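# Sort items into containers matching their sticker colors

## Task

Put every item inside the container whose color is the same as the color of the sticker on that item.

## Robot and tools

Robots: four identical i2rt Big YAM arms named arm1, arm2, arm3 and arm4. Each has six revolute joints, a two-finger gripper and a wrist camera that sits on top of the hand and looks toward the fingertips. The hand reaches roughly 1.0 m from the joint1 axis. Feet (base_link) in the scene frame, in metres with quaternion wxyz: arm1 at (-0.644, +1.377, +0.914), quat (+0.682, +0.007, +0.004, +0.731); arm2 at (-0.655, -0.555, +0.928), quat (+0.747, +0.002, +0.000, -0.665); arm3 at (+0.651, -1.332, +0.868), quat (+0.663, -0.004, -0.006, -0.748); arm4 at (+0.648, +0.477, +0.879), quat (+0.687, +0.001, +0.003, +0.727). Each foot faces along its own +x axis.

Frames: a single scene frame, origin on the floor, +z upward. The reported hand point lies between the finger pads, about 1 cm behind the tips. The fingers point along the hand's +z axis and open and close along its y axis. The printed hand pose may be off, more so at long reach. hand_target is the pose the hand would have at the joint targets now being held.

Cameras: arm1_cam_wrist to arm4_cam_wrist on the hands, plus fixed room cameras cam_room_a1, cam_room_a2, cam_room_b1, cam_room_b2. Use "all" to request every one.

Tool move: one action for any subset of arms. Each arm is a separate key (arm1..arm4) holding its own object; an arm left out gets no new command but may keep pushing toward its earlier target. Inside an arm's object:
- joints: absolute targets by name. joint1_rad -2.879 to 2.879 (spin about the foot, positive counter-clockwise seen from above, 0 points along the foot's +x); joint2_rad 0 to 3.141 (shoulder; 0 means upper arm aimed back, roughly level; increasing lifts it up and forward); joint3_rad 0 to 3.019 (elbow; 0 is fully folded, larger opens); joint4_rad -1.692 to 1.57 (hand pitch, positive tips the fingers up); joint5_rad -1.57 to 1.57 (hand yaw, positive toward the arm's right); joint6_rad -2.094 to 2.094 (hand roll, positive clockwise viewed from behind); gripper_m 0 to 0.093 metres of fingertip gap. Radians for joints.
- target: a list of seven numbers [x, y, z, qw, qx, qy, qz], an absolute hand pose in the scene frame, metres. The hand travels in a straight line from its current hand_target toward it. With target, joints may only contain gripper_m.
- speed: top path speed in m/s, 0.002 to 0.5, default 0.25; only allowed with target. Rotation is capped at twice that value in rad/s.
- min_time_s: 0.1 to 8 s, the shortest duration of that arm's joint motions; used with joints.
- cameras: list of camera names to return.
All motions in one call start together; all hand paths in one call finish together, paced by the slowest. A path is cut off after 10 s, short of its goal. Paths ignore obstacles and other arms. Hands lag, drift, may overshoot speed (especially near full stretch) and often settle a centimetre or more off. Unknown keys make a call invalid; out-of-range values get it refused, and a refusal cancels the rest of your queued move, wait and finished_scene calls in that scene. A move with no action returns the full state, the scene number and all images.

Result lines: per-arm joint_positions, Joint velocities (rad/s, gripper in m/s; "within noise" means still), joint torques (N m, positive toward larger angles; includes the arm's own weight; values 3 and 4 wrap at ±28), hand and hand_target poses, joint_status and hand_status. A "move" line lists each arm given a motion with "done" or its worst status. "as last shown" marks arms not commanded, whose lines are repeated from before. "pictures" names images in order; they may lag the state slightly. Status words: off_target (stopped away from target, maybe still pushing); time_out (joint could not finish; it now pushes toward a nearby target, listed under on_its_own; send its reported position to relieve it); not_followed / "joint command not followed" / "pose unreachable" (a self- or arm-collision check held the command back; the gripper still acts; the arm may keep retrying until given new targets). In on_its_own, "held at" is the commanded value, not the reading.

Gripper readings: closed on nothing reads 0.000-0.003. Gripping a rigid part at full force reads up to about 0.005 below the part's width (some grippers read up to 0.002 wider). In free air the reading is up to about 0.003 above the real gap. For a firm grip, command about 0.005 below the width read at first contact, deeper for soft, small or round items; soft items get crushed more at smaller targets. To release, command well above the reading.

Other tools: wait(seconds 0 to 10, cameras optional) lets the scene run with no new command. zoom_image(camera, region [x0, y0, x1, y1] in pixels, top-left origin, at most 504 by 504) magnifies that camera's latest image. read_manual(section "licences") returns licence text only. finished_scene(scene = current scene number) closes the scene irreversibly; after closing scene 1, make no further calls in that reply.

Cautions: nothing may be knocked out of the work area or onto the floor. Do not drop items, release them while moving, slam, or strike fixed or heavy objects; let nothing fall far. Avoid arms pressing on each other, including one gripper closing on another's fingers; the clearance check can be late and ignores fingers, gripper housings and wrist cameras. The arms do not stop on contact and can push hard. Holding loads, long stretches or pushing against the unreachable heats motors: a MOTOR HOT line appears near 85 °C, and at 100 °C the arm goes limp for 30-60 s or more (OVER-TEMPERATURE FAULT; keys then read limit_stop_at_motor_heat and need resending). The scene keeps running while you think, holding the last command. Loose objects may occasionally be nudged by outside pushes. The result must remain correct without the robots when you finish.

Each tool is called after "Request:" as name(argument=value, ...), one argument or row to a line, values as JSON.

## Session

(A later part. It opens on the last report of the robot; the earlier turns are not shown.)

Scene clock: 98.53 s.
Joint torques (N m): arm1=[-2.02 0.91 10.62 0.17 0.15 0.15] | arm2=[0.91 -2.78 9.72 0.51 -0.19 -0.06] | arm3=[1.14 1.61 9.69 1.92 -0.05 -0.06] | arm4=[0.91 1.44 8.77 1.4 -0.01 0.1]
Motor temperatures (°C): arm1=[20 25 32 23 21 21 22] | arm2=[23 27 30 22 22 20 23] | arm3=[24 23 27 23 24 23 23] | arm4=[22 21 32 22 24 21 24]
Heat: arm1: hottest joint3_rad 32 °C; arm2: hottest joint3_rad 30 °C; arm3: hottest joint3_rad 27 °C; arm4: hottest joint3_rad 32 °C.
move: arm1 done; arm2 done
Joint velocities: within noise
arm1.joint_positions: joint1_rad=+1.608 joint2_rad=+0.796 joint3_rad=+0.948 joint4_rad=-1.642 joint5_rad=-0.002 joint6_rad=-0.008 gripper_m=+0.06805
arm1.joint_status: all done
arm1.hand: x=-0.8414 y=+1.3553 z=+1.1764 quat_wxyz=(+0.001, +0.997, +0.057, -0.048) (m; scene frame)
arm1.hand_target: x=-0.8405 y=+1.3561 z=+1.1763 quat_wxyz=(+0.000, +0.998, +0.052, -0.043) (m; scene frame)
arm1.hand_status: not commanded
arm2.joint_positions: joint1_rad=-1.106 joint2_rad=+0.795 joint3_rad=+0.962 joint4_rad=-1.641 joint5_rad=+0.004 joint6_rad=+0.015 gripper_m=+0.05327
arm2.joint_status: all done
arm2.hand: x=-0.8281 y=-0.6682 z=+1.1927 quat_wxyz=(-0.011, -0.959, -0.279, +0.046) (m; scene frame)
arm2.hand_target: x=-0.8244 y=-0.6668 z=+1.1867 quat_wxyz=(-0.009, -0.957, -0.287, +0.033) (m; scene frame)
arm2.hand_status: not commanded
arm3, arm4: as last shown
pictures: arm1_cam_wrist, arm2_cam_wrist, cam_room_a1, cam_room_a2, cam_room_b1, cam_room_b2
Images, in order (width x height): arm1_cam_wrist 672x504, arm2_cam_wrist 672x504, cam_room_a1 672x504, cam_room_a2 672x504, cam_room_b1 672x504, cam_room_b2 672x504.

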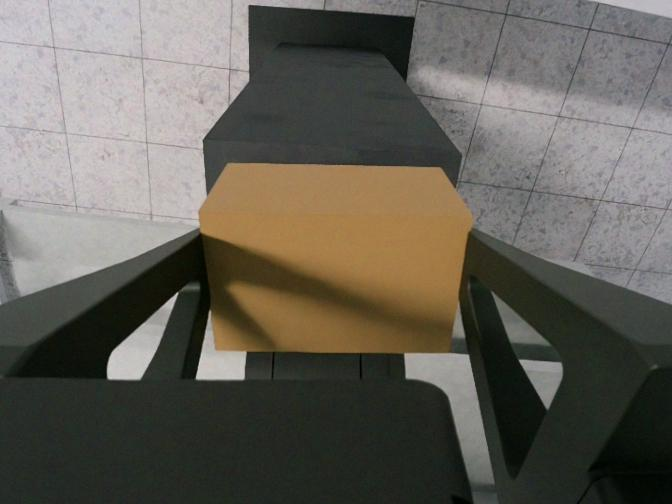

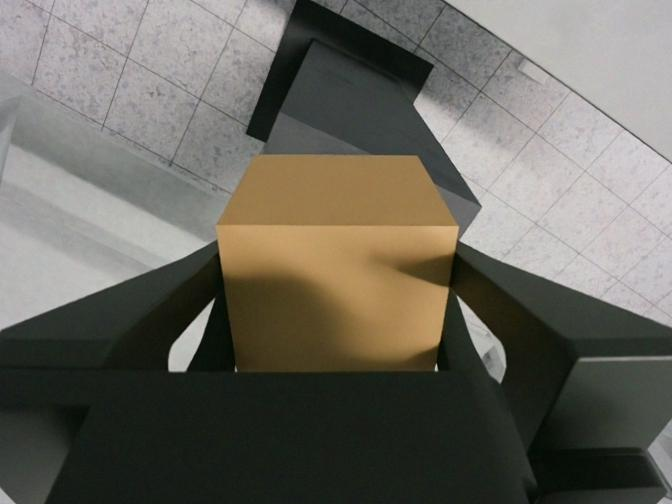

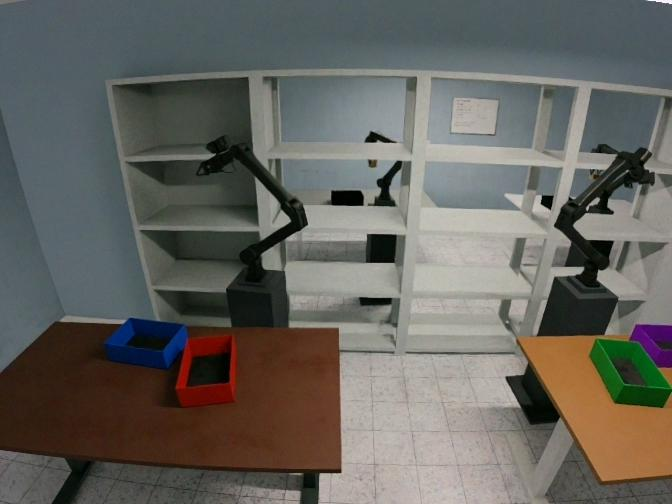

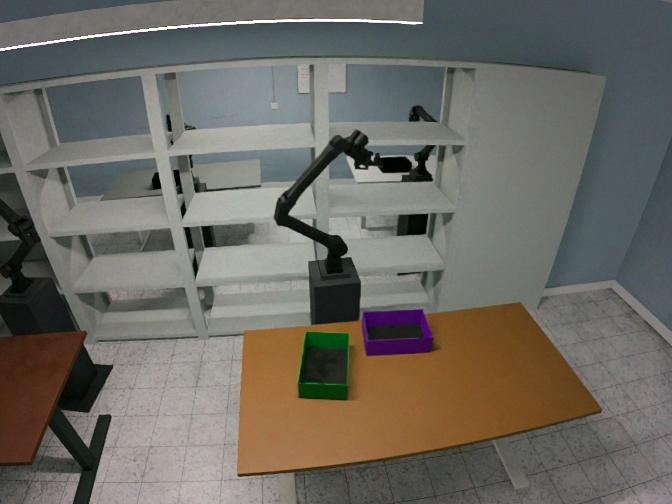

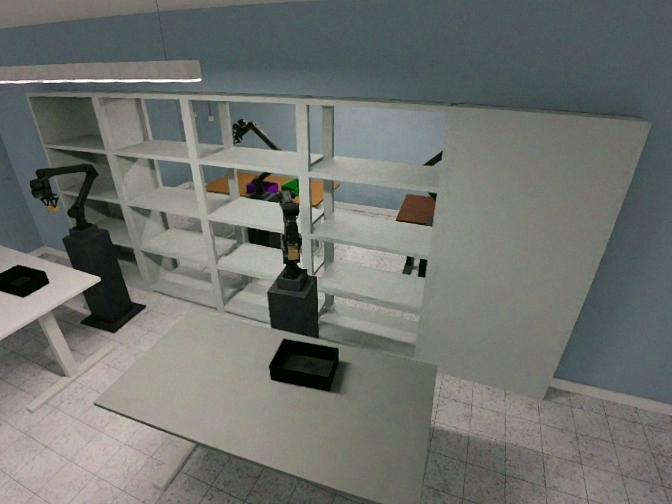

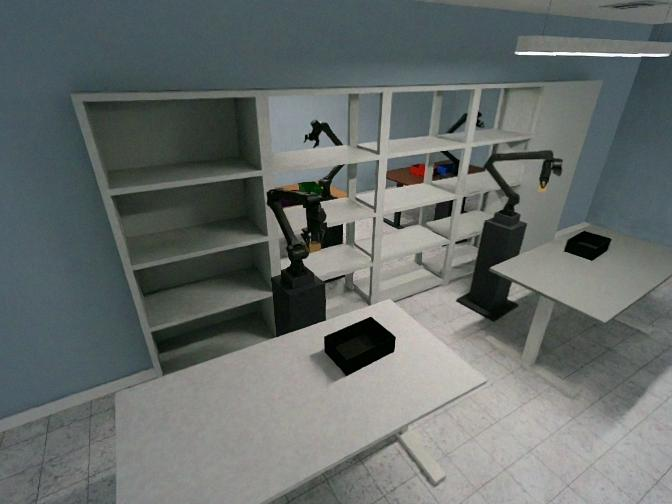

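Request:
zoom_image(
  camera="cam_room_a1",
  region=[340, 120, 420, 190],
)

Request:
zoom_image(
  camera="cam_room_a1",
  region=[560, 120, 640, 190],
)

Request:
zoom_image(
  camera="cam_room_a2",
  region=[150, 90, 230, 160],
)

Request:
zoom_image(
  camera="cam_room_a2",
  region=[380, 90, 460, 180],
)

Scaled by 6.300.

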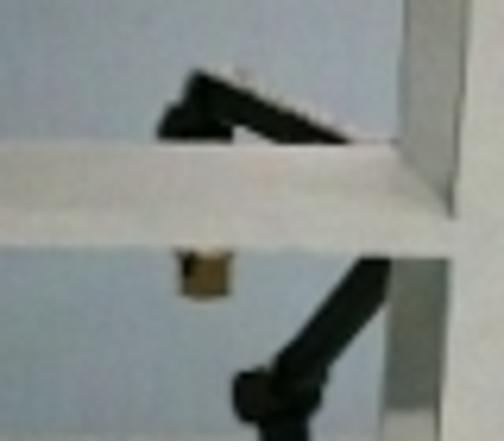

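Scaled by 6.300.

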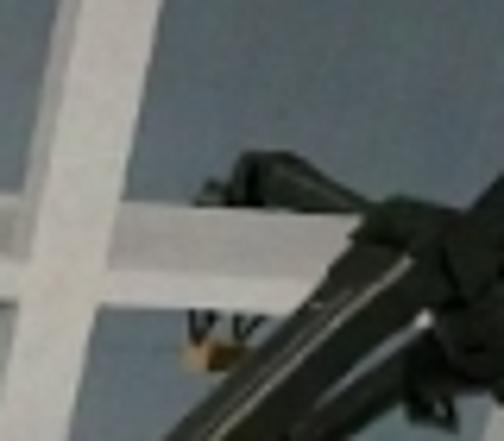

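Scaled by 6.300.

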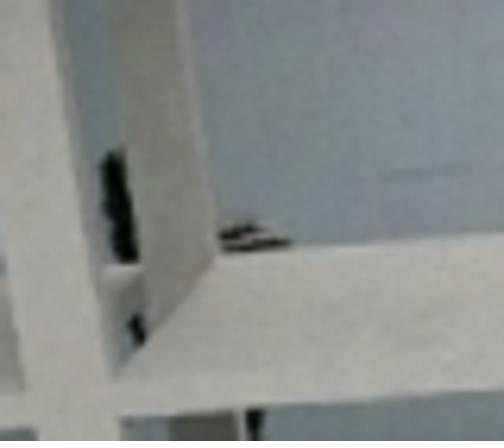

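Scaled by 5.600.

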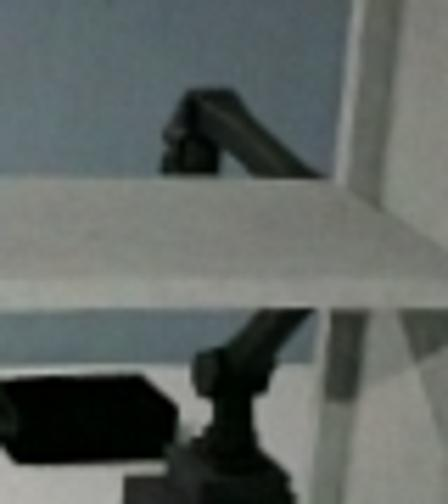

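Request:
move(
  arm1={"joints":{"joint4_rad":0.3},"min_time_s":1.5},
  arm2={"joints":{"joint4_rad":0.3},"min_time_s":1.5},
  cameras=["cam_room_b1","cam_room_b2"],
)

Request:
zoom_image(
  camera="cam_room_b1",
  region=[200, 180, 360, 300],
)

Request:
zoom_image(
  camera="cam_room_b2",
  region=[230, 130, 390, 250],
)

Request:
zoom_image(
  camera="cam_room_b2",
  region=[450, 90, 610, 210],
)

Request:
zoom_image(
  camera="cam_room_b1",
  region=[0, 100, 160, 220],
)

Scene clock: 111.90 s.
Joint torques (N m): arm1=[-1.73 -0.85 12.31 2.15 0.11 0.13] | arm2=[0.79 -4.25 11.37 3.21 -0.18 -0.07] | arm3=[1.32 1.61 9.7 1.98 -0.04 -0.06] | arm4=[0.79 1.61 8.69 1.43 0.02 0.07]
Motor temperatures (°C): arm1=[20 25 32 23 21 21 22] | arm2=[23 26 31 22 22 20 24] | arm3=[24 23 28 23 24 23 23] | arm4=[22 21 33 22 24 21 24]
Heat: arm1: hottest joint3_rad 32 °C; arm2: hottest joint3_rad 31 °C; arm3: hottest joint3_rad 28 °C; arm4: hottest joint3_rad 33 °C.
move: arm1 done; arm2 done
Joint velocities: within noise
arm1.joint_positions: joint1_rad=+1.608 joint2_rad=+0.797 joint3_rad=+0.941 joint4_rad=+0.278 joint5_rad=-0.002 joint6_rad=-0.008 gripper_m=+0.06806
arm1.joint_status: all done
arm1.hand: x=-1.0420 y=+1.3325 z=+1.5258 quat_wxyz=(+0.041, +0.535, +0.033, -0.843) (m; scene frame)
arm1.hand_target: x=-1.0398 y=+1.3338 z=+1.5348 quat_wxyz=(+0.043, +0.524, +0.029, -0.850) (m; scene frame)
arm1.hand_status: not commanded
arm2.joint_positions: joint1_rad=-1.106 joint2_rad=+0.795 joint3_rad=+0.956 joint4_rad=+0.276 joint5_rad=+0.004 joint6_rad=+0.014 gripper_m=+0.05327
arm2.joint_status: all done
arm2.hand: x=-0.9969 y=-0.7799 z=+1.5413 quat_wxyz=(-0.246, -0.517, -0.150, +0.806) (m; scene frame)
arm2.hand_target: x=-0.9971 y=-0.7813 z=+1.5412 quat_wxyz=(-0.243, -0.510, -0.154, +0.811) (m; scene frame)
arm2.hand_status: not commanded
arm3, arm4: as last shown
pictures: cam_room_b1, cam_room_b2
Images, in order (width x height): cam_room_b1 672x504, cam_room_b2 672x504.

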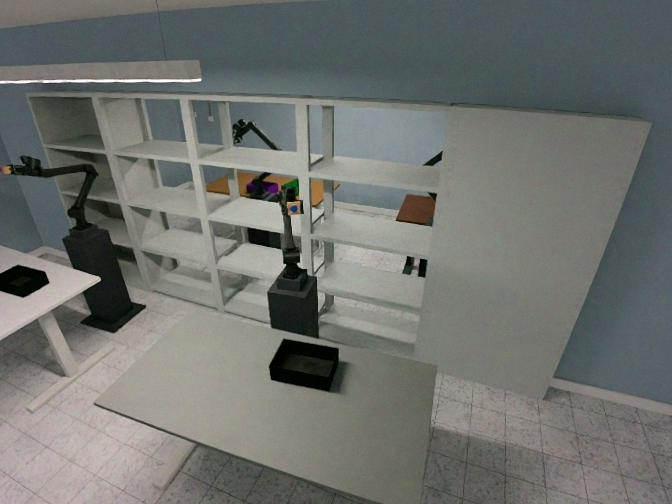

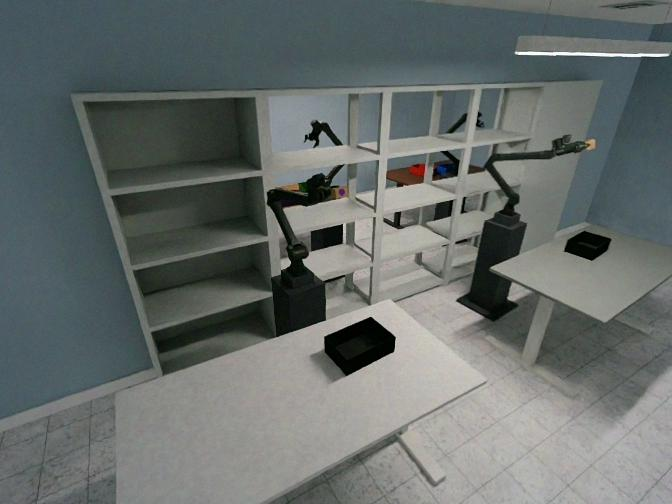

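Scaled by 3.150.

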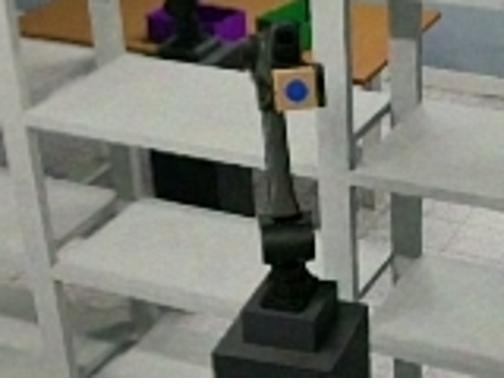

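Scaled by 3.150.

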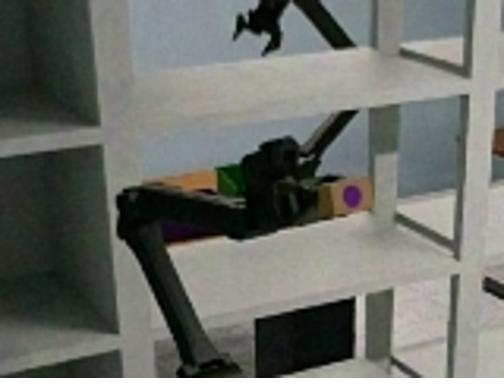

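Scaled by 3.150.

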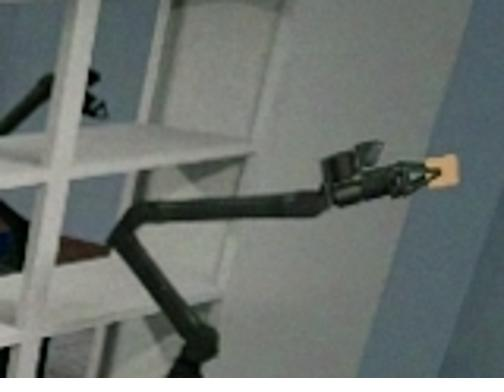

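Scaled by 3.150.

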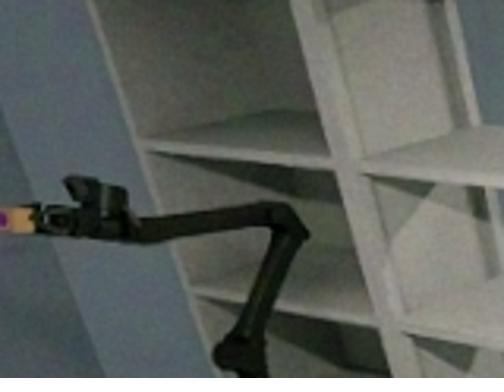

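Request:
move(
  arm1={"joints":{"joint4_rad":-1.65},"min_time_s":1.2},
  arm2={"joints":{"joint4_rad":-1.65},"min_time_s":1.2},
  arm3={"joints":{"joint2_rad":0.8,"joint3_rad":1.0,"joint4_rad":-1.3,"joint5_rad":0,"joint6_rad":0},"min_time_s":1.2},
  arm4={"joints":{"joint2_rad":0.8,"joint3_rad":1.0,"joint4_rad":-1.3,"joint5_rad":0,"joint6_rad":0},"min_time_s":1.2},
)

Request:
move(
  arm1={"joints":{"joint1_rad":-2.295},"min_time_s":3},
  arm2={"joints":{"joint1_rad":0.862},"min_time_s":2},
  arm3={"joints":{"joint1_rad":-1.935},"min_time_s":2.5},
  arm4={"joints":{"joint1_rad":0.94},"min_time_s":2},
)

Request:
move(
  arm1={"target":[-0.1,0.96,1.095,0,0.321,0.947,0],"speed":0.3},
  arm2={"target":[-0.1,-0.932,1.095,0,0.292,0.956,0],"speed":0.3},
  arm3={"joints":{"joint4_rad":-1.02},"min_time_s":1},
  arm4={"joints":{"joint4_rad":-1.02},"min_time_s":1},
  cameras=["cam_room_a1","arm3_cam_wrist","arm4_cam_wrist","arm1_cam_wrist"],
)

Scene clock: 124.67 s.
Joint torques (N m): arm1=[-1.85 0.67 11.44 0.18 0.11 0.12] | arm2=[0.79 -2.84 10.28 0.39 -0.18 -0.08] | arm3=[1.14 -3.02 9.57 0.76 0.12 -0.12] | arm4=[0.44 -3.19 9.5 1.25 0.19 0.16]
Motor temperatures (°C): arm1=[20 24 34 23 21 21 22] | arm2=[23 26 32 22 22 20 24] | arm3=[24 23 28 23 24 23 23] | arm4=[22 21 33 22 24 21 24]
Heat: arm1: hottest joint3_rad 34 °C; arm2: hottest joint3_rad 32 °C; arm3: hottest joint3_rad 28 °C; arm4: hottest joint3_rad 33 °C.
move: arm1 done; arm2 done; arm3 done; arm4 done
Joint velocities: within noise
arm1.joint_positions: joint1_rad=+1.608 joint2_rad=+0.798 joint3_rad=+0.940 joint4_rad=-1.641 joint5_rad=-0.002 joint6_rad=-0.008 gripper_m=+0.06807
arm1.joint_status: all done
arm1.hand: x=-0.8406 y=+1.3554 z=+1.1728 quat_wxyz=(+0.001, +0.997, +0.057, -0.043) (m; scene frame)
arm1.hand_target: x=-0.8405 y=+1.3561 z=+1.1763 quat_wxyz=(+0.000, +0.998, +0.052, -0.043) (m; scene frame)
arm1.hand_status: not commanded
arm2.joint_positions: joint1_rad=-1.106 joint2_rad=+0.795 joint3_rad=+0.955 joint4_rad=-1.638 joint5_rad=+0.004 joint6_rad=+0.014 gripper_m=+0.05327
arm2.joint_status: all done
arm2.hand: x=-0.8277 y=-0.6679 z=+1.1899 quat_wxyz=(-0.011, -0.959, -0.279, +0.044) (m; scene frame)
arm2.hand_target: x=-0.8244 y=-0.6668 z=+1.1868 quat_wxyz=(-0.009, -0.957, -0.287, +0.033) (m; scene frame)
arm2.hand_status: not commanded
arm3.joint_positions: joint1_rad=-0.202 joint2_rad=+0.802 joint3_rad=+0.999 joint4_rad=-1.295 joint5_rad=-0.003 joint6_rad=+0.008 gripper_m=+0.09396
arm3.joint_status: all done
arm3.hand: x=+0.5572 y=-1.6071 z=+1.1753 quat_wxyz=(-0.145, -0.790, -0.564, +0.193) (m; scene frame)
arm3.hand_target: x=+0.5572 y=-1.6056 z=+1.1754 quat_wxyz=(-0.142, -0.788, -0.567, +0.192) (m; scene frame)
arm3.hand_status: not commanded
arm4.joint_positions: joint1_rad=+0.128 joint2_rad=+0.799 joint3_rad=+0.992 joint4_rad=-1.317 joint5_rad=-0.004 joint6_rad=-0.014 gripper_m=+0.09396
arm4.joint_status: all done
arm4.hand: x=+0.5962 y=+0.7619 z=+1.1773 quat_wxyz=(-0.139, +0.755, -0.618, -0.171) (m; scene frame)
arm4.hand_target: x=+0.5959 y=+0.7671 z=+1.1828 quat_wxyz=(-0.146, +0.748, -0.622, -0.180) (m; scene frame)
arm4.hand_status: not commanded
pictures: none

Scene clock: 128.00 s.
Joint torques (N m): arm1=[-2.32 0.62 11.49 0.13 0.01 0.12] | arm2=[1.14 -2.84 10.3 0.4 -0.03 -0.07] | arm3=[0.67 -3.43 9.54 0.64 0.03 -0.12] | arm4=[1.14 -3.08 9.55 1.36 0.15 0.17]
Motor temperatures (°C): arm1=[20 24 34 23 21 21 22] | arm2=[23 26 32 22 22 20 24] | arm3=[24 23 28 23 24 23 23] | arm4=[22 21 32 22 24 21 24]
Heat: arm1: hottest joint3_rad 34 °C; arm2: hottest joint3_rad 32 °C; arm3: hottest joint3_rad 28 °C; arm4: hottest joint3_rad 32 °C.
move: arm1 done; arm2 done; arm3 done; arm4 done
Joint velocities: within noise
arm1.joint_positions: joint1_rad=-2.289 joint2_rad=+0.798 joint3_rad=+0.940 joint4_rad=-1.641 joint5_rad=+0.001 joint6_rad=-0.006 gripper_m=+0.06806
arm1.joint_status: all done
arm1.hand: x=-0.4792 y=+1.2541 z=+1.1669 quat_wxyz=(-0.026, -0.316, -0.948, +0.013) (m; scene frame)
arm1.hand_target: x=-0.4799 y=+1.2532 z=+1.1704 quat_wxyz=(-0.026, -0.322, -0.946, +0.013) (m; scene frame)
arm1.hand_status: not commanded
arm2.joint_positions: joint1_rad=+0.858 joint2_rad=+0.795 joint3_rad=+0.955 joint4_rad=-1.638 joint5_rad=+0.000 joint6_rad=+0.014 gripper_m=+0.05330
arm2.joint_status: all done
arm2.hand: x=-0.4861 y=-0.6718 z=+1.1905 quat_wxyz=(-0.045, -0.300, -0.953, +0.012) (m; scene frame)
arm2.hand_target: x=-0.4883 y=-0.6691 z=+1.1874 quat_wxyz=(-0.034, -0.292, -0.956, +0.009) (m; scene frame)
arm2.hand_status: not commanded
arm3.joint_positions: joint1_rad=-1.927 joint2_rad=+0.802 joint3_rad=+0.999 joint4_rad=-1.295 joint5_rad=+0.000 joint6_rad=+0.007 gripper_m=+0.09397
arm3.joint_status: all done
arm3.hand: x=+0.3888 y=-1.1918 z=+1.1694 quat_wxyz=(+0.048, -0.944, +0.234, +0.226) (m; scene frame)
arm3.hand_target: x=+0.3912 y=-1.1903 z=+1.1695 quat_wxyz=(+0.050, -0.945, +0.235, +0.224) (m; scene frame)
arm3.hand_status: not commanded
arm4.joint_positions: joint1_rad=+0.938 joint2_rad=+0.799 joint3_rad=+0.992 joint4_rad=-1.317 joint5_rad=-0.002 joint6_rad=-0.013 gripper_m=+0.09396
arm4.joint_status: all done
arm4.hand: x=+0.4076 y=+0.6357 z=+1.1787 quat_wxyz=(-0.061, +0.936, -0.272, -0.214) (m; scene frame)
arm4.hand_target: x=+0.4031 y=+0.6383 z=+1.1842 quat_wxyz=(-0.064, +0.932, -0.276, -0.225) (m; scene frame)
arm4.hand_status: not commanded
pictures: none

Scene clock: 130.60 s.
Joint torques (N m): arm1=[-2.61 -19.96 16.17 -0.14 -0.06 0.08] | arm2=[1.03 -22.48 15.71 0.1 0.13 -0.07] | arm3=[0.85 -3.96 9.88 2.07 0.04 -0.11] | arm4=[0.79 -3.84 9.85 1.66 0.14 0.2]
Motor temperatures (°C): arm1=[20 24 34 23 21 21 22] | arm2=[23 26 32 22 22 20 24] | arm3=[24 23 28 23 24 23 23] | arm4=[22 21 32 22 24 21 24]
Heat: arm1: hottest joint3_rad 34 °C; arm2: hottest joint3_rad 32 °C; arm3: hottest joint3_rad 28 °C; arm4: hottest joint3_rad 32 °C.
move: arm1 off_target; arm2 off_target; arm3 done; arm4 done
Joint velocities: within noise
arm1.joint_positions: joint1_rad=-2.289 joint2_rad=+2.192 joint3_rad=+2.235 joint4_rad=-1.651 joint5_rad=-0.005 joint6_rad=-0.006 gripper_m=+0.06806
arm1.joint_status: not commanded
arm1.hand: x=-0.1071 y=+0.9723 z=+1.0723 quat_wxyz=(+0.024, -0.316, -0.948, -0.007) (m; scene frame)
arm1.hand_target: x=-0.1012 y=+0.9608 z=+1.0950 quat_wxyz=(+0.000, -0.321, -0.947, +0.000) (m; scene frame)
arm1.hand_status: off_target (0.027 m and 3.0 deg from the pose sent, 0.485 m and 3.4 deg at the start)
arm2.joint_positions: joint1_rad=+0.858 joint2_rad=+2.135 joint3_rad=+2.111 joint4_rad=-1.573 joint5_rad=+0.000 joint6_rad=+0.014 gripper_m=+0.05330
arm2.joint_status: not commanded
arm2.hand: x=-0.1120 y=-0.9252 z=+1.0850 quat_wxyz=(+0.012, -0.300, -0.954, -0.005) (m; scene frame)
arm2.hand_target: x=-0.1008 y=-0.9316 z=+1.0949 quat_wxyz=(-0.001, -0.292, -0.956, +0.000) (m; scene frame)
arm2.hand_status: off_target (0.017 m and 1.8 deg from the pose sent, 0.475 m and 5.4 deg at the start)
arm3.joint_positions: joint1_rad=-1.927 joint2_rad=+0.802 joint3_rad=+0.999 joint4_rad=-1.036 joint5_rad=+0.000 joint6_rad=+0.007 gripper_m=+0.09397
arm3.joint_status: all done
arm3.hand: x=+0.3419 y=-1.1671 z=+1.2053 quat_wxyz=(+0.077, -0.907, +0.226, +0.346) (m; scene frame)
arm3.hand_target: x=+0.3409 y=-1.1632 z=+1.2088 quat_wxyz=(+0.082, -0.904, +0.226, +0.354) (m; scene frame)
arm3.hand_status: not commanded
arm4.joint_positions: joint1_rad=+0.938 joint2_rad=+0.799 joint3_rad=+0.992 joint4_rad=-1.039 joint5_rad=-0.002 joint6_rad=-0.013 gripper_m=+0.09396
arm4.joint_status: all done
arm4.hand: x=+0.3598 y=+0.6671 z=+1.2167 quat_wxyz=(-0.100, +0.898, -0.261, -0.341) (m; scene frame)
arm4.hand_target: x=+0.3557 y=+0.6692 z=+1.2239 quat_wxyz=(-0.102, +0.892, -0.264, -0.353) (m; scene frame)
arm4.hand_status: not commanded
pictures: arm1_cam_wrist, arm3_cam_wrist, arm4_cam_wrist, cam_room_a1
Images, in order (width x height): arm1_cam_wrist 672x504, arm3_cam_wrist 672x504, arm4_cam_wrist 672x504, cam_room_a1 672x504.

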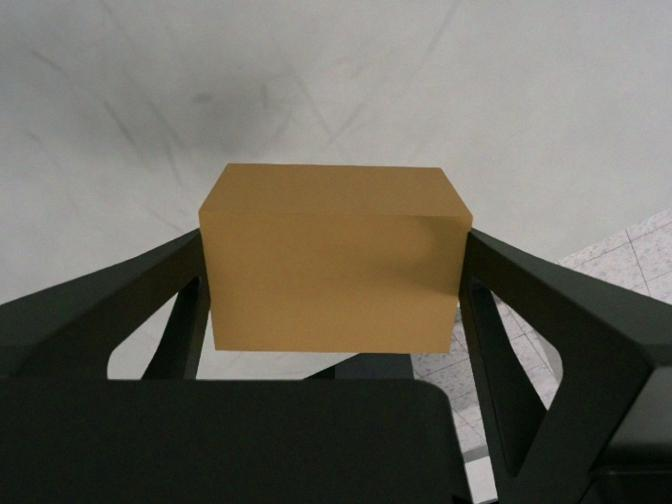

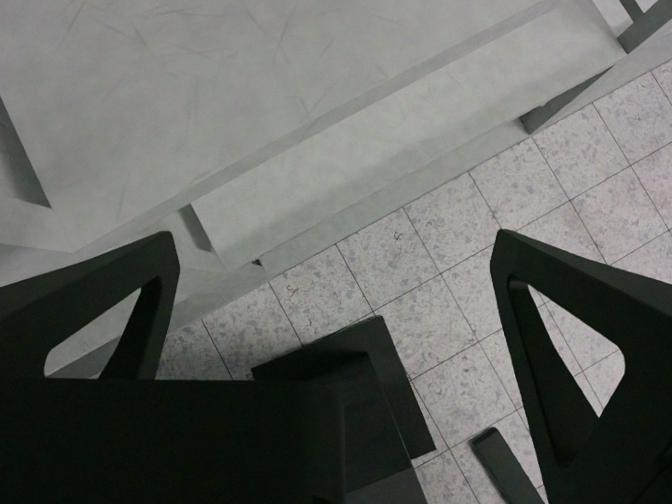

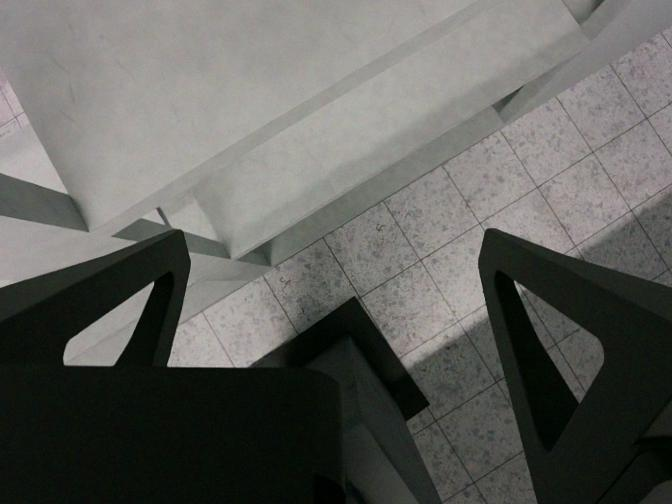

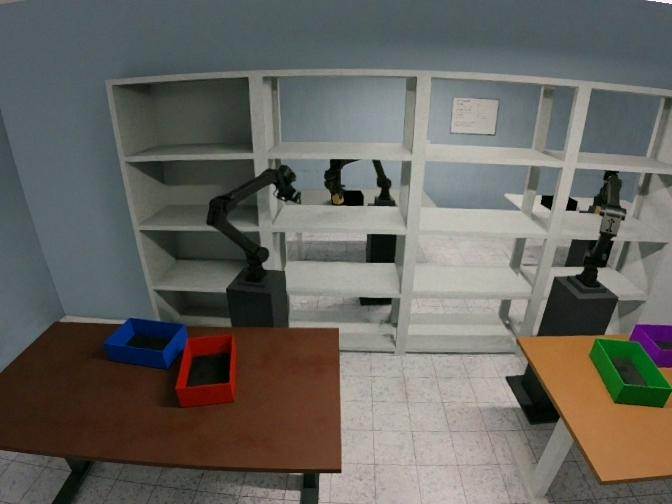

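Request:
move(
  arm1={"target":[-0.095,0.953,1.045,0,0.321,0.947,0],"speed":0.15},
  arm2={"target":[-0.095,-0.936,1.045,0,0.292,0.956,0],"speed":0.15},
)

Request:
move(
  arm1={"target":[-0.095,0.953,1.025,0,0.321,0.947,0],"speed":0.06},
  arm2={"target":[-0.095,-0.936,1.025,0,0.292,0.956,0],"speed":0.06},
)

Request:
move(
  arm1={"target":[-0.095,0.953,1.012,0,0.321,0.947,0],"speed":0.05},
  arm2={"target":[-0.095,-0.936,1.01,0,0.292,0.956,0],"speed":0.05},
  cameras=["arm1_cam_wrist","arm2_cam_wrist"],
)

Scene clock: 137.87 s.
Joint torques (N m): arm1=[-3.37 -19.19 10.86 0.8 -0.07 0.01] | arm2=[0.97 -21.89 9.96 1.29 0.13 -0.08] | arm3=[0.73 -4.01 9.88 2.06 0.03 -0.12] | arm4=[0.85 -3.43 9.88 1.84 0.14 0.17]
Motor temperatures (°C): arm1=[20 25 35 23 21 21 22] | arm2=[23 26 34 22 22 20 24] | arm3=[24 23 29 23 24 23 23] | arm4=[22 21 32 22 24 21 24]
Heat: arm1: hottest joint3_rad 35 °C; arm2: hottest joint3_rad 34 °C; arm3: hottest joint3_rad 29 °C; arm4: hottest joint3_rad 32 °C.
move: arm1 done; arm2 off_target
Joint velocities: within noise
arm1.joint_positions: joint1_rad=-2.289 joint2_rad=+2.216 joint3_rad=+2.218 joint4_rad=-1.565 joint5_rad=-0.006 joint6_rad=-0.006 gripper_m=+0.06806
arm1.joint_status: not commanded
arm1.hand: x=-0.0934 y=+0.9618 z=+1.0493 quat_wxyz=(+0.003, -0.316, -0.949, +0.000) (m; scene frame)
arm1.hand_target: x=-0.0951 y=+0.9530 z=+1.0451 quat_wxyz=(+0.000, -0.321, -0.947, +0.000) (m; scene frame)
arm1.hand_status: done (0.010 m and 0.7 deg from the pose sent, 0.036 m and 2.9 deg at the start)
arm2.joint_positions: joint1_rad=+0.858 joint2_rad=+2.156 joint3_rad=+2.104 joint4_rad=-1.493 joint5_rad=+0.000 joint6_rad=+0.013 gripper_m=+0.05330
arm2.joint_status: not commanded
arm2.hand: x=-0.0966 y=-0.9355 z=+1.0691 quat_wxyz=(-0.013, -0.300, -0.954, +0.002) (m; scene frame)
arm2.hand_target: x=-0.0957 y=-0.9356 z=+1.0454 quat_wxyz=(+0.000, -0.292, -0.956, +0.000) (m; scene frame)
arm2.hand_status: off_target (0.024 m and 1.8 deg from the pose sent, 0.045 m and 1.8 deg at the start)
arm3, arm4: as last shown
pictures: none

Scene clock: 138.83 s.
Joint torques (N m): arm1=[-2.96 -19.31 10.36 0.91 -0.04 0.02] | arm2=[0.91 -21.66 9.77 1.33 0.12 -0.07] | arm3=[0.67 -4.01 9.85 2.03 0.02 -0.11] | arm4=[1.44 -3.49 9.87 1.66 0.17 0.19]
Motor temperatures (°C): arm1=[20 25 35 23 21 21 22] | arm2=[23 26 34 22 22 20 24] | arm3=[24 23 29 23 24 23 23] | arm4=[22 21 32 22 24 21 24]
Heat: arm1: hottest joint3_rad 35 °C; arm2: hottest joint3_rad 34 °C; arm3: hottest joint3_rad 29 °C; arm4: hottest joint3_rad 32 °C.
move: arm1 off_target; arm2 off_target
Joint velocities: within noise
arm1.joint_positions: joint1_rad=-2.289 joint2_rad=+2.216 joint3_rad=+2.175 joint4_rad=-1.516 joint5_rad=-0.006 joint6_rad=-0.006 gripper_m=+0.06806
arm1.joint_status: not commanded
arm1.hand: x=-0.0929 y=+0.9606 z=+1.0330 quat_wxyz=(+0.000, -0.316, -0.949, +0.001) (m; scene frame)
arm1.hand_target: x=-0.0951 y=+0.9532 z=+1.0250 quat_wxyz=(+0.000, -0.321, -0.947, +0.000) (m; scene frame)
arm1.hand_status: off_target (0.011 m and 0.6 deg from the pose sent, 0.026 m and 0.8 deg at the start)
arm2.joint_positions: joint1_rad=+0.858 joint2_rad=+2.160 joint3_rad=+2.066 joint4_rad=-1.446 joint5_rad=+0.000 joint6_rad=+0.013 gripper_m=+0.05330
arm2.joint_status: not commanded
arm2.hand: x=-0.0956 y=-0.9361 z=+1.0519 quat_wxyz=(-0.015, -0.300, -0.954, +0.003) (m; scene frame)
arm2.hand_target: x=-0.0958 y=-0.9356 z=+1.0254 quat_wxyz=(+0.000, -0.292, -0.956, +0.000) (m; scene frame)
arm2.hand_status: off_target (0.027 m and 2.0 deg from the pose sent, 0.044 m and 1.8 deg at the start)
arm3, arm4: as last shown
pictures: none

Scene clock: 139.80 s.
Joint torques (N m): arm1=[-3.02 -18.43 8.83 1.47 0.02 0.05] | arm2=[0.91 -21.83 9.7 1.33 0.12 -0.08] | arm3=[0.85 -4.07 9.84 2.09 0.03 -0.12] | arm4=[0.79 -3.55 9.84 1.7 0.17 0.14]
Motor temperatures (°C): arm1=[20 25 35 23 21 21 22] | arm2=[23 26 34 22 22 20 24] | arm3=[24 23 29 23 24 23 23] | arm4=[22 21 32 22 24 21 24]
Heat: arm1: hottest joint3_rad 35 °C; arm2: hottest joint3_rad 34 °C; arm3: hottest joint3_rad 29 °C; arm4: hottest joint3_rad 32 °C.
move: arm1 off_target; arm2 off_target
Joint velocities: within noise
arm1.joint_positions: joint1_rad=-2.290 joint2_rad=+2.212 joint3_rad=+2.164 joint4_rad=-1.503 joint5_rad=-0.006 joint6_rad=-0.006 gripper_m=+0.06807
arm1.joint_status: not commanded
arm1.hand: x=-0.0928 y=+0.9603 z=+1.0312 quat_wxyz=(-0.002, -0.316, -0.949, +0.001) (m; scene frame)
arm1.hand_target: x=-0.0954 y=+0.9533 z=+1.0123 quat_wxyz=(+0.000, -0.321, -0.947, +0.000) (m; scene frame)
arm1.hand_status: off_target (0.021 m and 0.6 deg from the pose sent, 0.022 m and 0.6 deg at the start)
arm2.joint_positions: joint1_rad=+0.858 joint2_rad=+2.168 joint3_rad=+2.039 joint4_rad=-1.411 joint5_rad=+0.000 joint6_rad=+0.013 gripper_m=+0.05330
arm2.joint_status: not commanded
arm2.hand: x=-0.0951 y=-0.9364 z=+1.0365 quat_wxyz=(-0.015, -0.300, -0.954, +0.003) (m; scene frame)
arm2.hand_target: x=-0.0958 y=-0.9356 z=+1.0102 quat_wxyz=(+0.000, -0.292, -0.956, +0.000) (m; scene frame)
arm2.hand_status: off_target (0.027 m and 2.0 deg from the pose sent, 0.042 m and 2.0 deg at the start)
arm3, arm4: as last shown
pictures: arm1_cam_wrist, arm2_cam_wrist
Images, in order (width x height): arm1_cam_wrist 672x504, arm2_cam_wrist 672x504.

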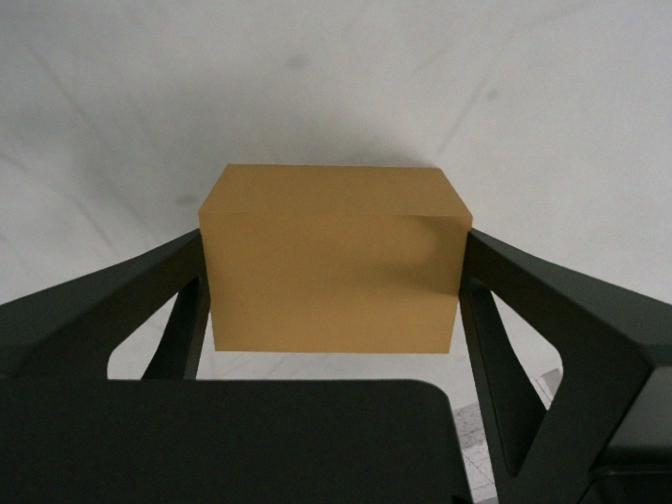

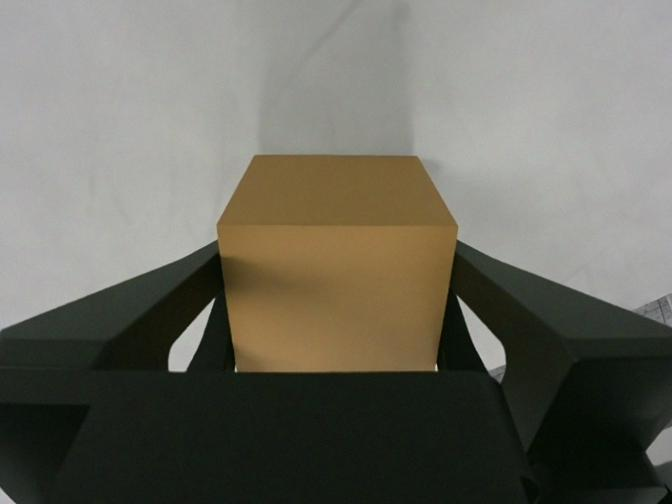

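Request:
move(
  arm1={"target":[-0.0935,0.959,1.026,0,0.316,0.949,0],"speed":0.05},
  arm2={"target":[-0.095,-0.936,0.998,0,0.292,0.956,0],"speed":0.05},
)

Request:
move(
  arm1={"joints":{"gripper_m":0.093}},
  arm2={"target":[-0.095,-0.936,0.989,0,0.292,0.956,0],"speed":0.05},
  cameras=["arm1_cam_wrist","arm2_cam_wrist"],
)

Scene clock: 144.70 s.
Joint torques (N m): arm1=[-2.02 -19.19 10.37 0.49 -0.04 -0.02] | arm2=[0.97 -21.42 8.92 1.55 0.1 -0.08] | arm3=[0.67 -4.01 9.88 2.04 0.03 -0.11] | arm4=[1.38 -3.25 9.77 1.69 0.15 0.15]
Motor temperatures (°C): arm1=[20 25 34 23 21 21 22] | arm2=[23 27 33 22 22 20 24] | arm3=[24 23 30 23 24 23 23] | arm4=[22 21 32 22 24 21 24]
Heat: arm1: hottest joint3_rad 34 °C; arm2: hottest joint3_rad 33 °C; arm3: hottest joint3_rad 30 °C; arm4: hottest joint3_rad 32 °C.
move: arm1 done; arm2 off_target
Joint velocities: within noise
arm1.joint_positions: joint1_rad=-2.290 joint2_rad=+2.212 joint3_rad=+2.164 joint4_rad=-1.503 joint5_rad=-0.006 joint6_rad=-0.006 gripper_m=+0.06807
arm1.joint_status: not commanded
arm1.hand: x=-0.0928 y=+0.9603 z=+1.0315 quat_wxyz=(-0.003, -0.316, -0.949, +0.001) (m; scene frame)
arm1.hand_target: x=-0.0935 y=+0.9589 z=+1.0259 quat_wxyz=(+0.000, -0.316, -0.949, +0.000) (m; scene frame)
arm1.hand_status: done (0.006 m and 0.3 deg from the pose sent, 0.005 m and 0.3 deg at the start)
arm2.joint_positions: joint1_rad=+0.858 joint2_rad=+2.168 joint3_rad=+2.028 joint4_rad=-1.389 joint5_rad=+0.001 joint6_rad=+0.013 gripper_m=+0.05330
arm2.joint_status: not commanded
arm2.hand: x=-0.0934 y=-0.9376 z=+1.0323 quat_wxyz=(-0.020, -0.300, -0.954, +0.005) (m; scene frame)
arm2.hand_target: x=-0.0961 y=-0.9354 z=+0.9987 quat_wxyz=(+0.000, -0.292, -0.956, +0.000) (m; scene frame)
arm2.hand_status: off_target (0.034 m and 2.5 deg from the pose sent, 0.039 m and 2.0 deg at the start)
arm3, arm4: as last shown
pictures: none

Scene clock: 145.67 s.
Joint torques (N m): arm1=[-1.73 -19.25 10.76 0.46 0 0] | arm2=[0.85 -21.07 7.87 2.19 0.1 -0.08] | arm3=[0.62 -3.96 9.87 2.06 0.02 -0.12] | arm4=[1.14 -3.37 9.84 1.69 0.2 0.16]
Motor temperatures (°C): arm1=[20 25 34 23 21 21 22] | arm2=[23 27 33 22 22 20 24] | arm3=[24 23 30 23 24 23 23] | arm4=[22 21 32 22 24 21 24]
Heat: arm1: hottest joint3_rad 34 °C; arm2: hottest joint3_rad 33 °C; arm3: hottest joint3_rad 30 °C; arm4: hottest joint3_rad 32 °C.
move: arm1 done; arm2 off_target
Joint velocities: within noise
arm1.joint_positions: joint1_rad=-2.290 joint2_rad=+2.212 joint3_rad=+2.160 joint4_rad=-1.503 joint5_rad=-0.007 joint6_rad=-0.006 gripper_m=+0.09297
arm1.joint_status: all done
arm1.hand: x=-0.0937 y=+0.9611 z=+1.0299 quat_wxyz=(-0.001, -0.316, -0.949, +0.000) (m; scene frame)
arm1.hand_target: x=-0.0935 y=+0.9590 z=+1.0261 quat_wxyz=(+0.000, -0.316, -0.949, +0.000) (m; scene frame)
arm1.hand_status: not commanded
arm2.joint_positions: joint1_rad=+0.858 joint2_rad=+2.168 joint3_rad=+2.024 joint4_rad=-1.385 joint5_rad=+0.001 joint6_rad=+0.013 gripper_m=+0.05330
arm2.joint_status: not commanded
arm2.hand: x=-0.0937 y=-0.9375 z=+1.0307 quat_wxyz=(-0.020, -0.300, -0.954, +0.005) (m; scene frame)
arm2.hand_target: x=-0.0968 y=-0.9350 z=+0.9900 quat_wxyz=(+0.000, -0.292, -0.956, +0.000) (m; scene frame)
arm2.hand_status: off_target (0.042 m and 2.5 deg from the pose sent, 0.043 m and 2.5 deg at the start)
arm3, arm4: as last shown
pictures: arm1_cam_wrist, arm2_cam_wrist
Images, in order (width x height): arm1_cam_wrist 672x504, arm2_cam_wrist 672x504.

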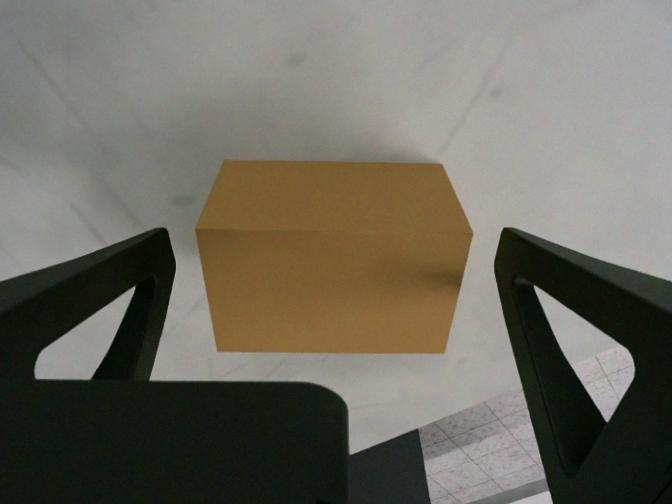

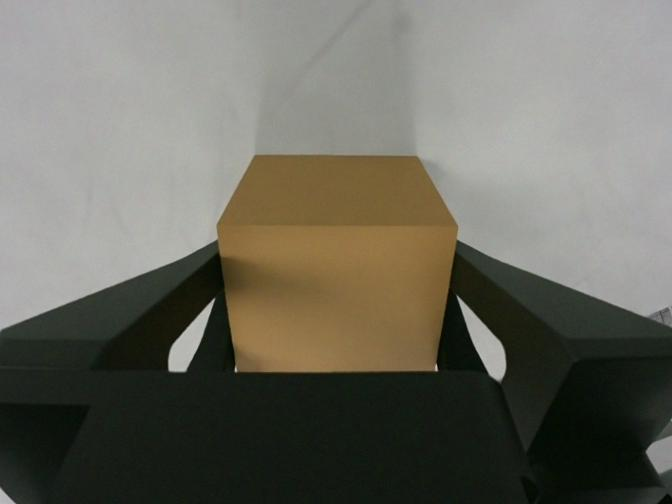

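Request:
move(
  arm1={"target":[-0.0935,0.96,1.12,0,0.316,0.949,0],"speed":0.15},
  arm2={"target":[-0.094,-0.937,1.021,0,0.297,0.955,0],"speed":0.1},
)

Request:
move(
  arm1={"target":[-0.42,1.205,1.16,0,0.316,0.949,0],"speed":0.4},
  arm2={"joints":{"gripper_m":0.09}},
)

Request:
move(
  arm2={"target":[-0.095,-0.936,1.13,0,0.297,0.955,0],"speed":0.15},
  arm4={"target":[-0.02,0.911,1.11,0.12,-0.869,0.257,0.405],"speed":0.3},
)

Request:
move(
  arm2={"target":[-0.42,-0.71,1.17,0,0.297,0.955,0],"speed":0.4},
  cameras=["arm4_cam_wrist","cam_room_a1"],
)

Request:
move(
  arm3={"target":[-0.02,-0.99,1.1,0.103,-0.879,0.221,0.41],"speed":0.35},
  cameras=["arm3_cam_wrist"],
)

Scene clock: 153.97 s.
Joint torques (N m): arm1=[-1.73 -21.07 15.06 0.28 -0.01 0.01] | arm2=[0.91 -21.71 13.18 -0.21 0.06 0.02] | arm3=[0.73 -3.9 9.88 2.03 0.02 -0.12] | arm4=[1.32 -3.49 9.77 1.63 0.16 0.17]
Motor temperatures (°C): arm1=[20 25 34 23 21 21 22] | arm2=[23 27 32 22 22 20 24] | arm3=[24 23 30 23 24 23 23] | arm4=[22 21 32 22 24 21 24]
Heat: arm1: hottest joint3_rad 34 °C; arm2: hottest joint3_rad 32 °C; arm3: hottest joint3_rad 30 °C; arm4: hottest joint3_rad 32 °C.
move: arm1 off_target; arm2 off_target
Joint velocities: within noise
arm1.joint_positions: joint1_rad=-2.290 joint2_rad=+2.208 joint3_rad=+2.315 joint4_rad=-1.686 joint5_rad=-0.007 joint6_rad=-0.006 gripper_m=+0.09297
arm1.joint_status: not commanded
arm1.hand: x=-0.0996 y=+0.9661 z=+1.0917 quat_wxyz=(+0.011, -0.316, -0.949, -0.003) (m; scene frame)
arm1.hand_target: x=-0.0948 y=+0.9610 z=+1.1196 quat_wxyz=(-0.015, -0.316, -0.949, +0.005) (m; scene frame)
arm1.hand_status: off_target (0.030 m and 1.3 deg from the pose sent, 0.090 m and 0.1 deg at the start; a joint's target at an end of its range on 18 of 35 steps)
arm2.joint_positions: joint1_rad=+0.858 joint2_rad=+2.167 joint3_rad=+2.026 joint4_rad=-1.401 joint5_rad=+0.002 joint6_rad=+0.013 gripper_m=+0.05330
arm2.joint_status: not commanded
arm2.hand: x=-0.0964 y=-0.9358 z=+1.0318 quat_wxyz=(-0.014, -0.300, -0.954, +0.003) (m; scene frame)
arm2.hand_target: x=-0.0943 y=-0.9369 z=+1.0210 quat_wxyz=(-0.001, -0.297, -0.955, +0.000) (m; scene frame)
arm2.hand_status: off_target (0.011 m and 1.7 deg from the pose sent, 0.010 m and 2.4 deg at the start)
arm3, arm4: as last shown
pictures: none

Scene clock: 155.80 s.
Joint torques (N m): arm1=[-2.61 -2.49 10.85 0.05 -0.02 -0.01] | arm2=[0.91 -21.83 13.15 0.23 0.05 0.02] | arm3=[0.67 -3.9 9.87 2.03 0.03 -0.11] | arm4=[1.2 -3.6 9.88 1.7 0.15 0.17]
Motor temperatures (°C): arm1=[20 25 34 23 21 21 22] | arm2=[23 27 32 22 22 20 24] | arm3=[24 23 30 23 24 23 23] | arm4=[22 21 32 22 24 21 24]
Heat: arm1: hottest joint3_rad 34 °C; arm2: hottest joint3_rad 32 °C; arm3: hottest joint3_rad 30 °C; arm4: hottest joint3_rad 32 °C.
move: arm1 done; arm2 done
Joint velocities: within noise
arm1.joint_positions: joint1_rad=-2.294 joint2_rad=+1.043 joint3_rad=+1.062 joint4_rad=-1.561 joint5_rad=-0.007 joint6_rad=-0.015 gripper_m=+0.09297
arm1.joint_status: not commanded
arm1.hand: x=-0.4183 y=+1.2076 z=+1.1614 quat_wxyz=(-0.007, -0.314, -0.949, +0.003) (m; scene frame)
arm1.hand_target: x=-0.4199 y=+1.2051 z=+1.1601 quat_wxyz=(+0.000, -0.316, -0.949, +0.000) (m; scene frame)
arm1.hand_status: done (0.003 m and 0.9 deg from the pose sent, 0.405 m and 1.3 deg at the start)
arm2.joint_positions: joint1_rad=+0.858 joint2_rad=+2.169 joint3_rad=+2.026 joint4_rad=-1.412 joint5_rad=+0.002 joint6_rad=+0.013 gripper_m=+0.08993
arm2.joint_status: all done
arm2.hand: x=-0.0987 y=-0.9343 z=+1.0305 quat_wxyz=(-0.008, -0.300, -0.954, +0.001) (m; scene frame)
arm2.hand_target: x=-0.0943 y=-0.9369 z=+1.0209 quat_wxyz=(-0.001, -0.297, -0.955, +0.000) (m; scene frame)
arm2.hand_status: not commanded
arm3, arm4: as last shown
pictures: none

Scene clock: 158.13 s.
Joint torques (N m): arm1=[-2.55 -2.14 10.81 0.29 -0.05 -0.08] | arm2=[0.97 -23.82 15.01 0.16 0.07 0.04] | arm3=[0.85 -4.01 9.89 2.03 0.03 -0.12] | arm4=[1.14 -22.65 13.34 1.03 0.21 0.14]
Motor temperatures (°C): arm1=[20 25 34 23 21 21 22] | arm2=[23 27 33 22 22 20 24] | arm3=[24 23 30 23 24 23 23] | arm4=[22 22 32 22 24 21 24]
Heat: arm1: hottest joint3_rad 34 °C; arm2: hottest joint3_rad 33 °C; arm3: hottest joint3_rad 30 °C; arm4: hottest joint3_rad 32 °C.
move: arm2 off_target; arm4 off_target
Joint velocities: within noise
arm1: as last shown
arm2.joint_positions: joint1_rad=+0.858 joint2_rad=+2.169 joint3_rad=+2.251 joint4_rad=-1.670 joint5_rad=+0.002 joint6_rad=+0.013 gripper_m=+0.08993
arm2.joint_status: not commanded
arm2.hand: x=-0.1034 y=-0.9314 z=+1.1166 quat_wxyz=(+0.008, -0.300, -0.954, -0.003) (m; scene frame)
arm2.hand_target: x=-0.0958 y=-0.9356 z=+1.1297 quat_wxyz=(-0.006, -0.297, -0.955, +0.002) (m; scene frame)
arm2.hand_status: off_target (0.017 m and 1.1 deg from the pose sent, 0.099 m and 0.9 deg at the start; a joint's target at an end of its range on 24 of 70 steps)
arm3.joint_positions: joint1_rad=-1.927 joint2_rad=+0.802 joint3_rad=+0.999 joint4_rad=-1.036 joint5_rad=+0.000 joint6_rad=+0.007 gripper_m=+0.09397
arm3.joint_status: not commanded
arm3.hand: x=+0.3419 y=-1.1671 z=+1.2053 quat_wxyz=(+0.077, -0.907, +0.226, +0.346) (m; scene frame)
arm3.hand_target: x=+0.3409 y=-1.1632 z=+1.2088 quat_wxyz=(+0.082, -0.904, +0.226, +0.354) (m; scene frame)
arm3.hand_status: not commanded
arm4.joint_positions: joint1_rad=+0.938 joint2_rad=+1.949 joint3_rad=+1.734 joint4_rad=-0.523 joint5_rad=+0.002 joint6_rad=-0.013 gripper_m=+0.09396
arm4.joint_status: not commanded
arm4.hand: x=-0.0058 y=+0.9049 z=+1.0899 quat_wxyz=(-0.116, +0.878, -0.256, -0.389) (m; scene frame)
arm4.hand_target: x=-0.0188 y=+0.9101 z=+1.1100 quat_wxyz=(-0.120, +0.869, -0.257, -0.405) (m; scene frame)
arm4.hand_status: off_target (0.025 m and 2.2 deg from the pose sent, 0.464 m and 8.3 deg at the start)
pictures: none

Scene clock: 159.80 s.
Joint torques (N m): arm1=[-2.02 -2.37 10.99 0.24 -0.05 -0.05] | arm2=[1.44 -5.77 9.65 0.43 0.07 0.21] | arm3=[0.91 -4.01 9.87 2.03 0.04 -0.12] | arm4=[0.85 -22.77 13.31 1.09 0.21 0.14]
Motor temperatures (°C): arm1=[20 25 34 23 21 21 22] | arm2=[23 27 32 22 22 20 24] | arm3=[24 23 30 23 24 23 23] | arm4=[22 22 33 22 24 21 24]
Heat: arm1: hottest joint3_rad 34 °C; arm2: hottest joint3_rad 32 °C; arm3: hottest joint3_rad 30 °C; arm4: hottest joint3_rad 33 °C.
move: arm2 off_target
Joint velocities: within noise
arm1, arm3, arm4: as last shown
arm2.joint_positions: joint1_rad=+0.869 joint2_rad=+1.054 joint3_rad=+1.069 joint4_rad=-1.548 joint5_rad=+0.002 joint6_rad=+0.013 gripper_m=+0.08993
arm2.joint_status: not commanded
arm2.hand: x=-0.4183 y=-0.7141 z=+1.1793 quat_wxyz=(-0.018, -0.294, -0.956, +0.005) (m; scene frame)
arm2.hand_target: x=-0.4202 y=-0.7100 z=+1.1702 quat_wxyz=(+0.000, -0.297, -0.955, +0.000) (m; scene frame)
arm2.hand_status: off_target (0.010 m and 2.2 deg from the pose sent, 0.390 m and 1.0 deg at the start)
pictures: arm4_cam_wrist, cam_room_a1
Images, in order (width x height): arm4_cam_wrist 672x504, cam_room_a1 672x504.

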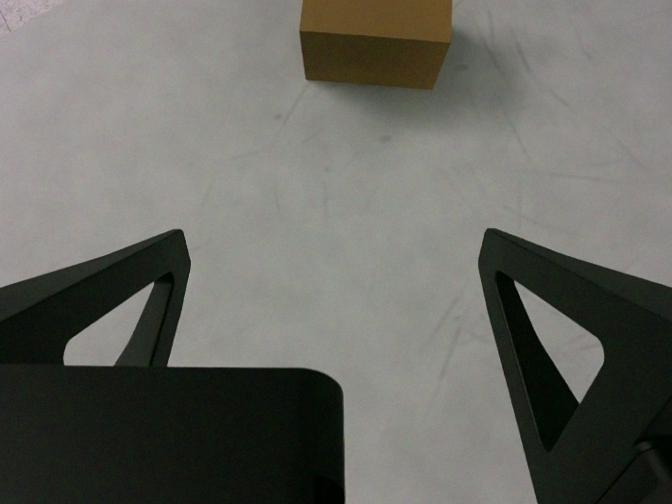

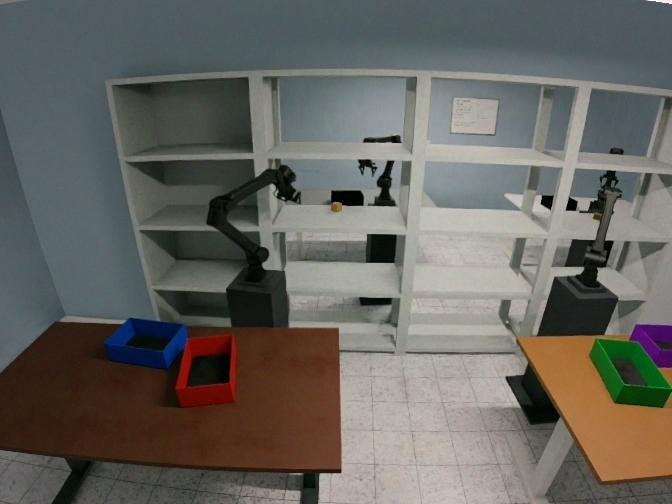

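Scene clock: 161.83 s.
Joint torques (N m): arm1=[-2.73 -2.14 10.71 0.12 0.01 -0.1] | arm2=[1.61 -5.71 9.66 0.43 0.08 0.21] | arm3=[2.43 -21.6 14.17 1.74 0.13 0.01] | arm4=[1.14 -22.83 13.23 0.95 0.2 0.13]
Motor temperatures (°C): arm1=[20 25 33 23 21 21 22] | arm2=[23 27 32 22 22 20 24] | arm3=[24 23 30 23 24 23 23] | arm4=[22 22 34 22 24 21 24]
Heat: arm1: hottest joint3_rad 33 °C; arm2: hottest joint3_rad 32 °C; arm3: hottest joint3_rad 30 °C; arm4: hottest joint3_rad 34 °C.
move: arm3 off_target
Joint velocities: within noise
arm1, arm2, arm4: as last shown
arm3.joint_positions: joint1_rad=-1.924 joint2_rad=+1.834 joint3_rad=+1.556 joint4_rad=-0.479 joint5_rad=+0.030 joint6_rad=+0.007 gripper_m=+0.09397
arm3.joint_status: not commanded
arm3.hand: x=+0.0003 y=-0.9892 z=+1.0655 quat_wxyz=(+0.099, -0.891, +0.227, +0.380) (m; scene frame)
arm3.hand_target: x=-0.0179 y=-0.9911 z=+1.1003 quat_wxyz=(+0.103, -0.879, +0.221, +0.410) (m; scene frame)
arm3.hand_status: off_target (0.040 m and 3.8 deg from the pose sent, 0.416 m and 8.6 deg at the start)
pictures: arm3_cam_wrist
Images, in order (width x height): arm3_cam_wrist 672x504.

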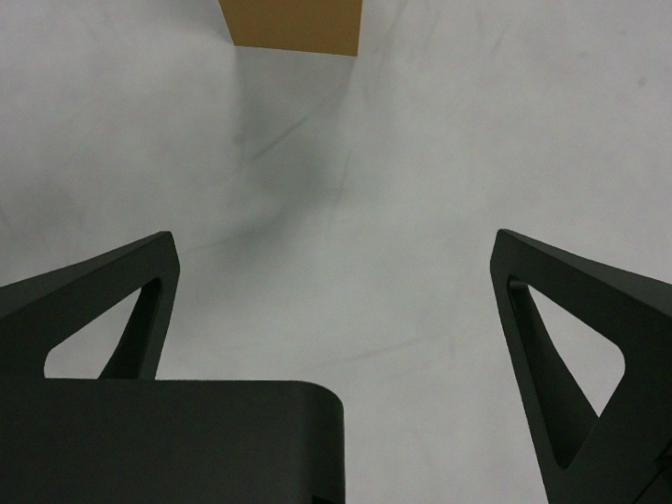

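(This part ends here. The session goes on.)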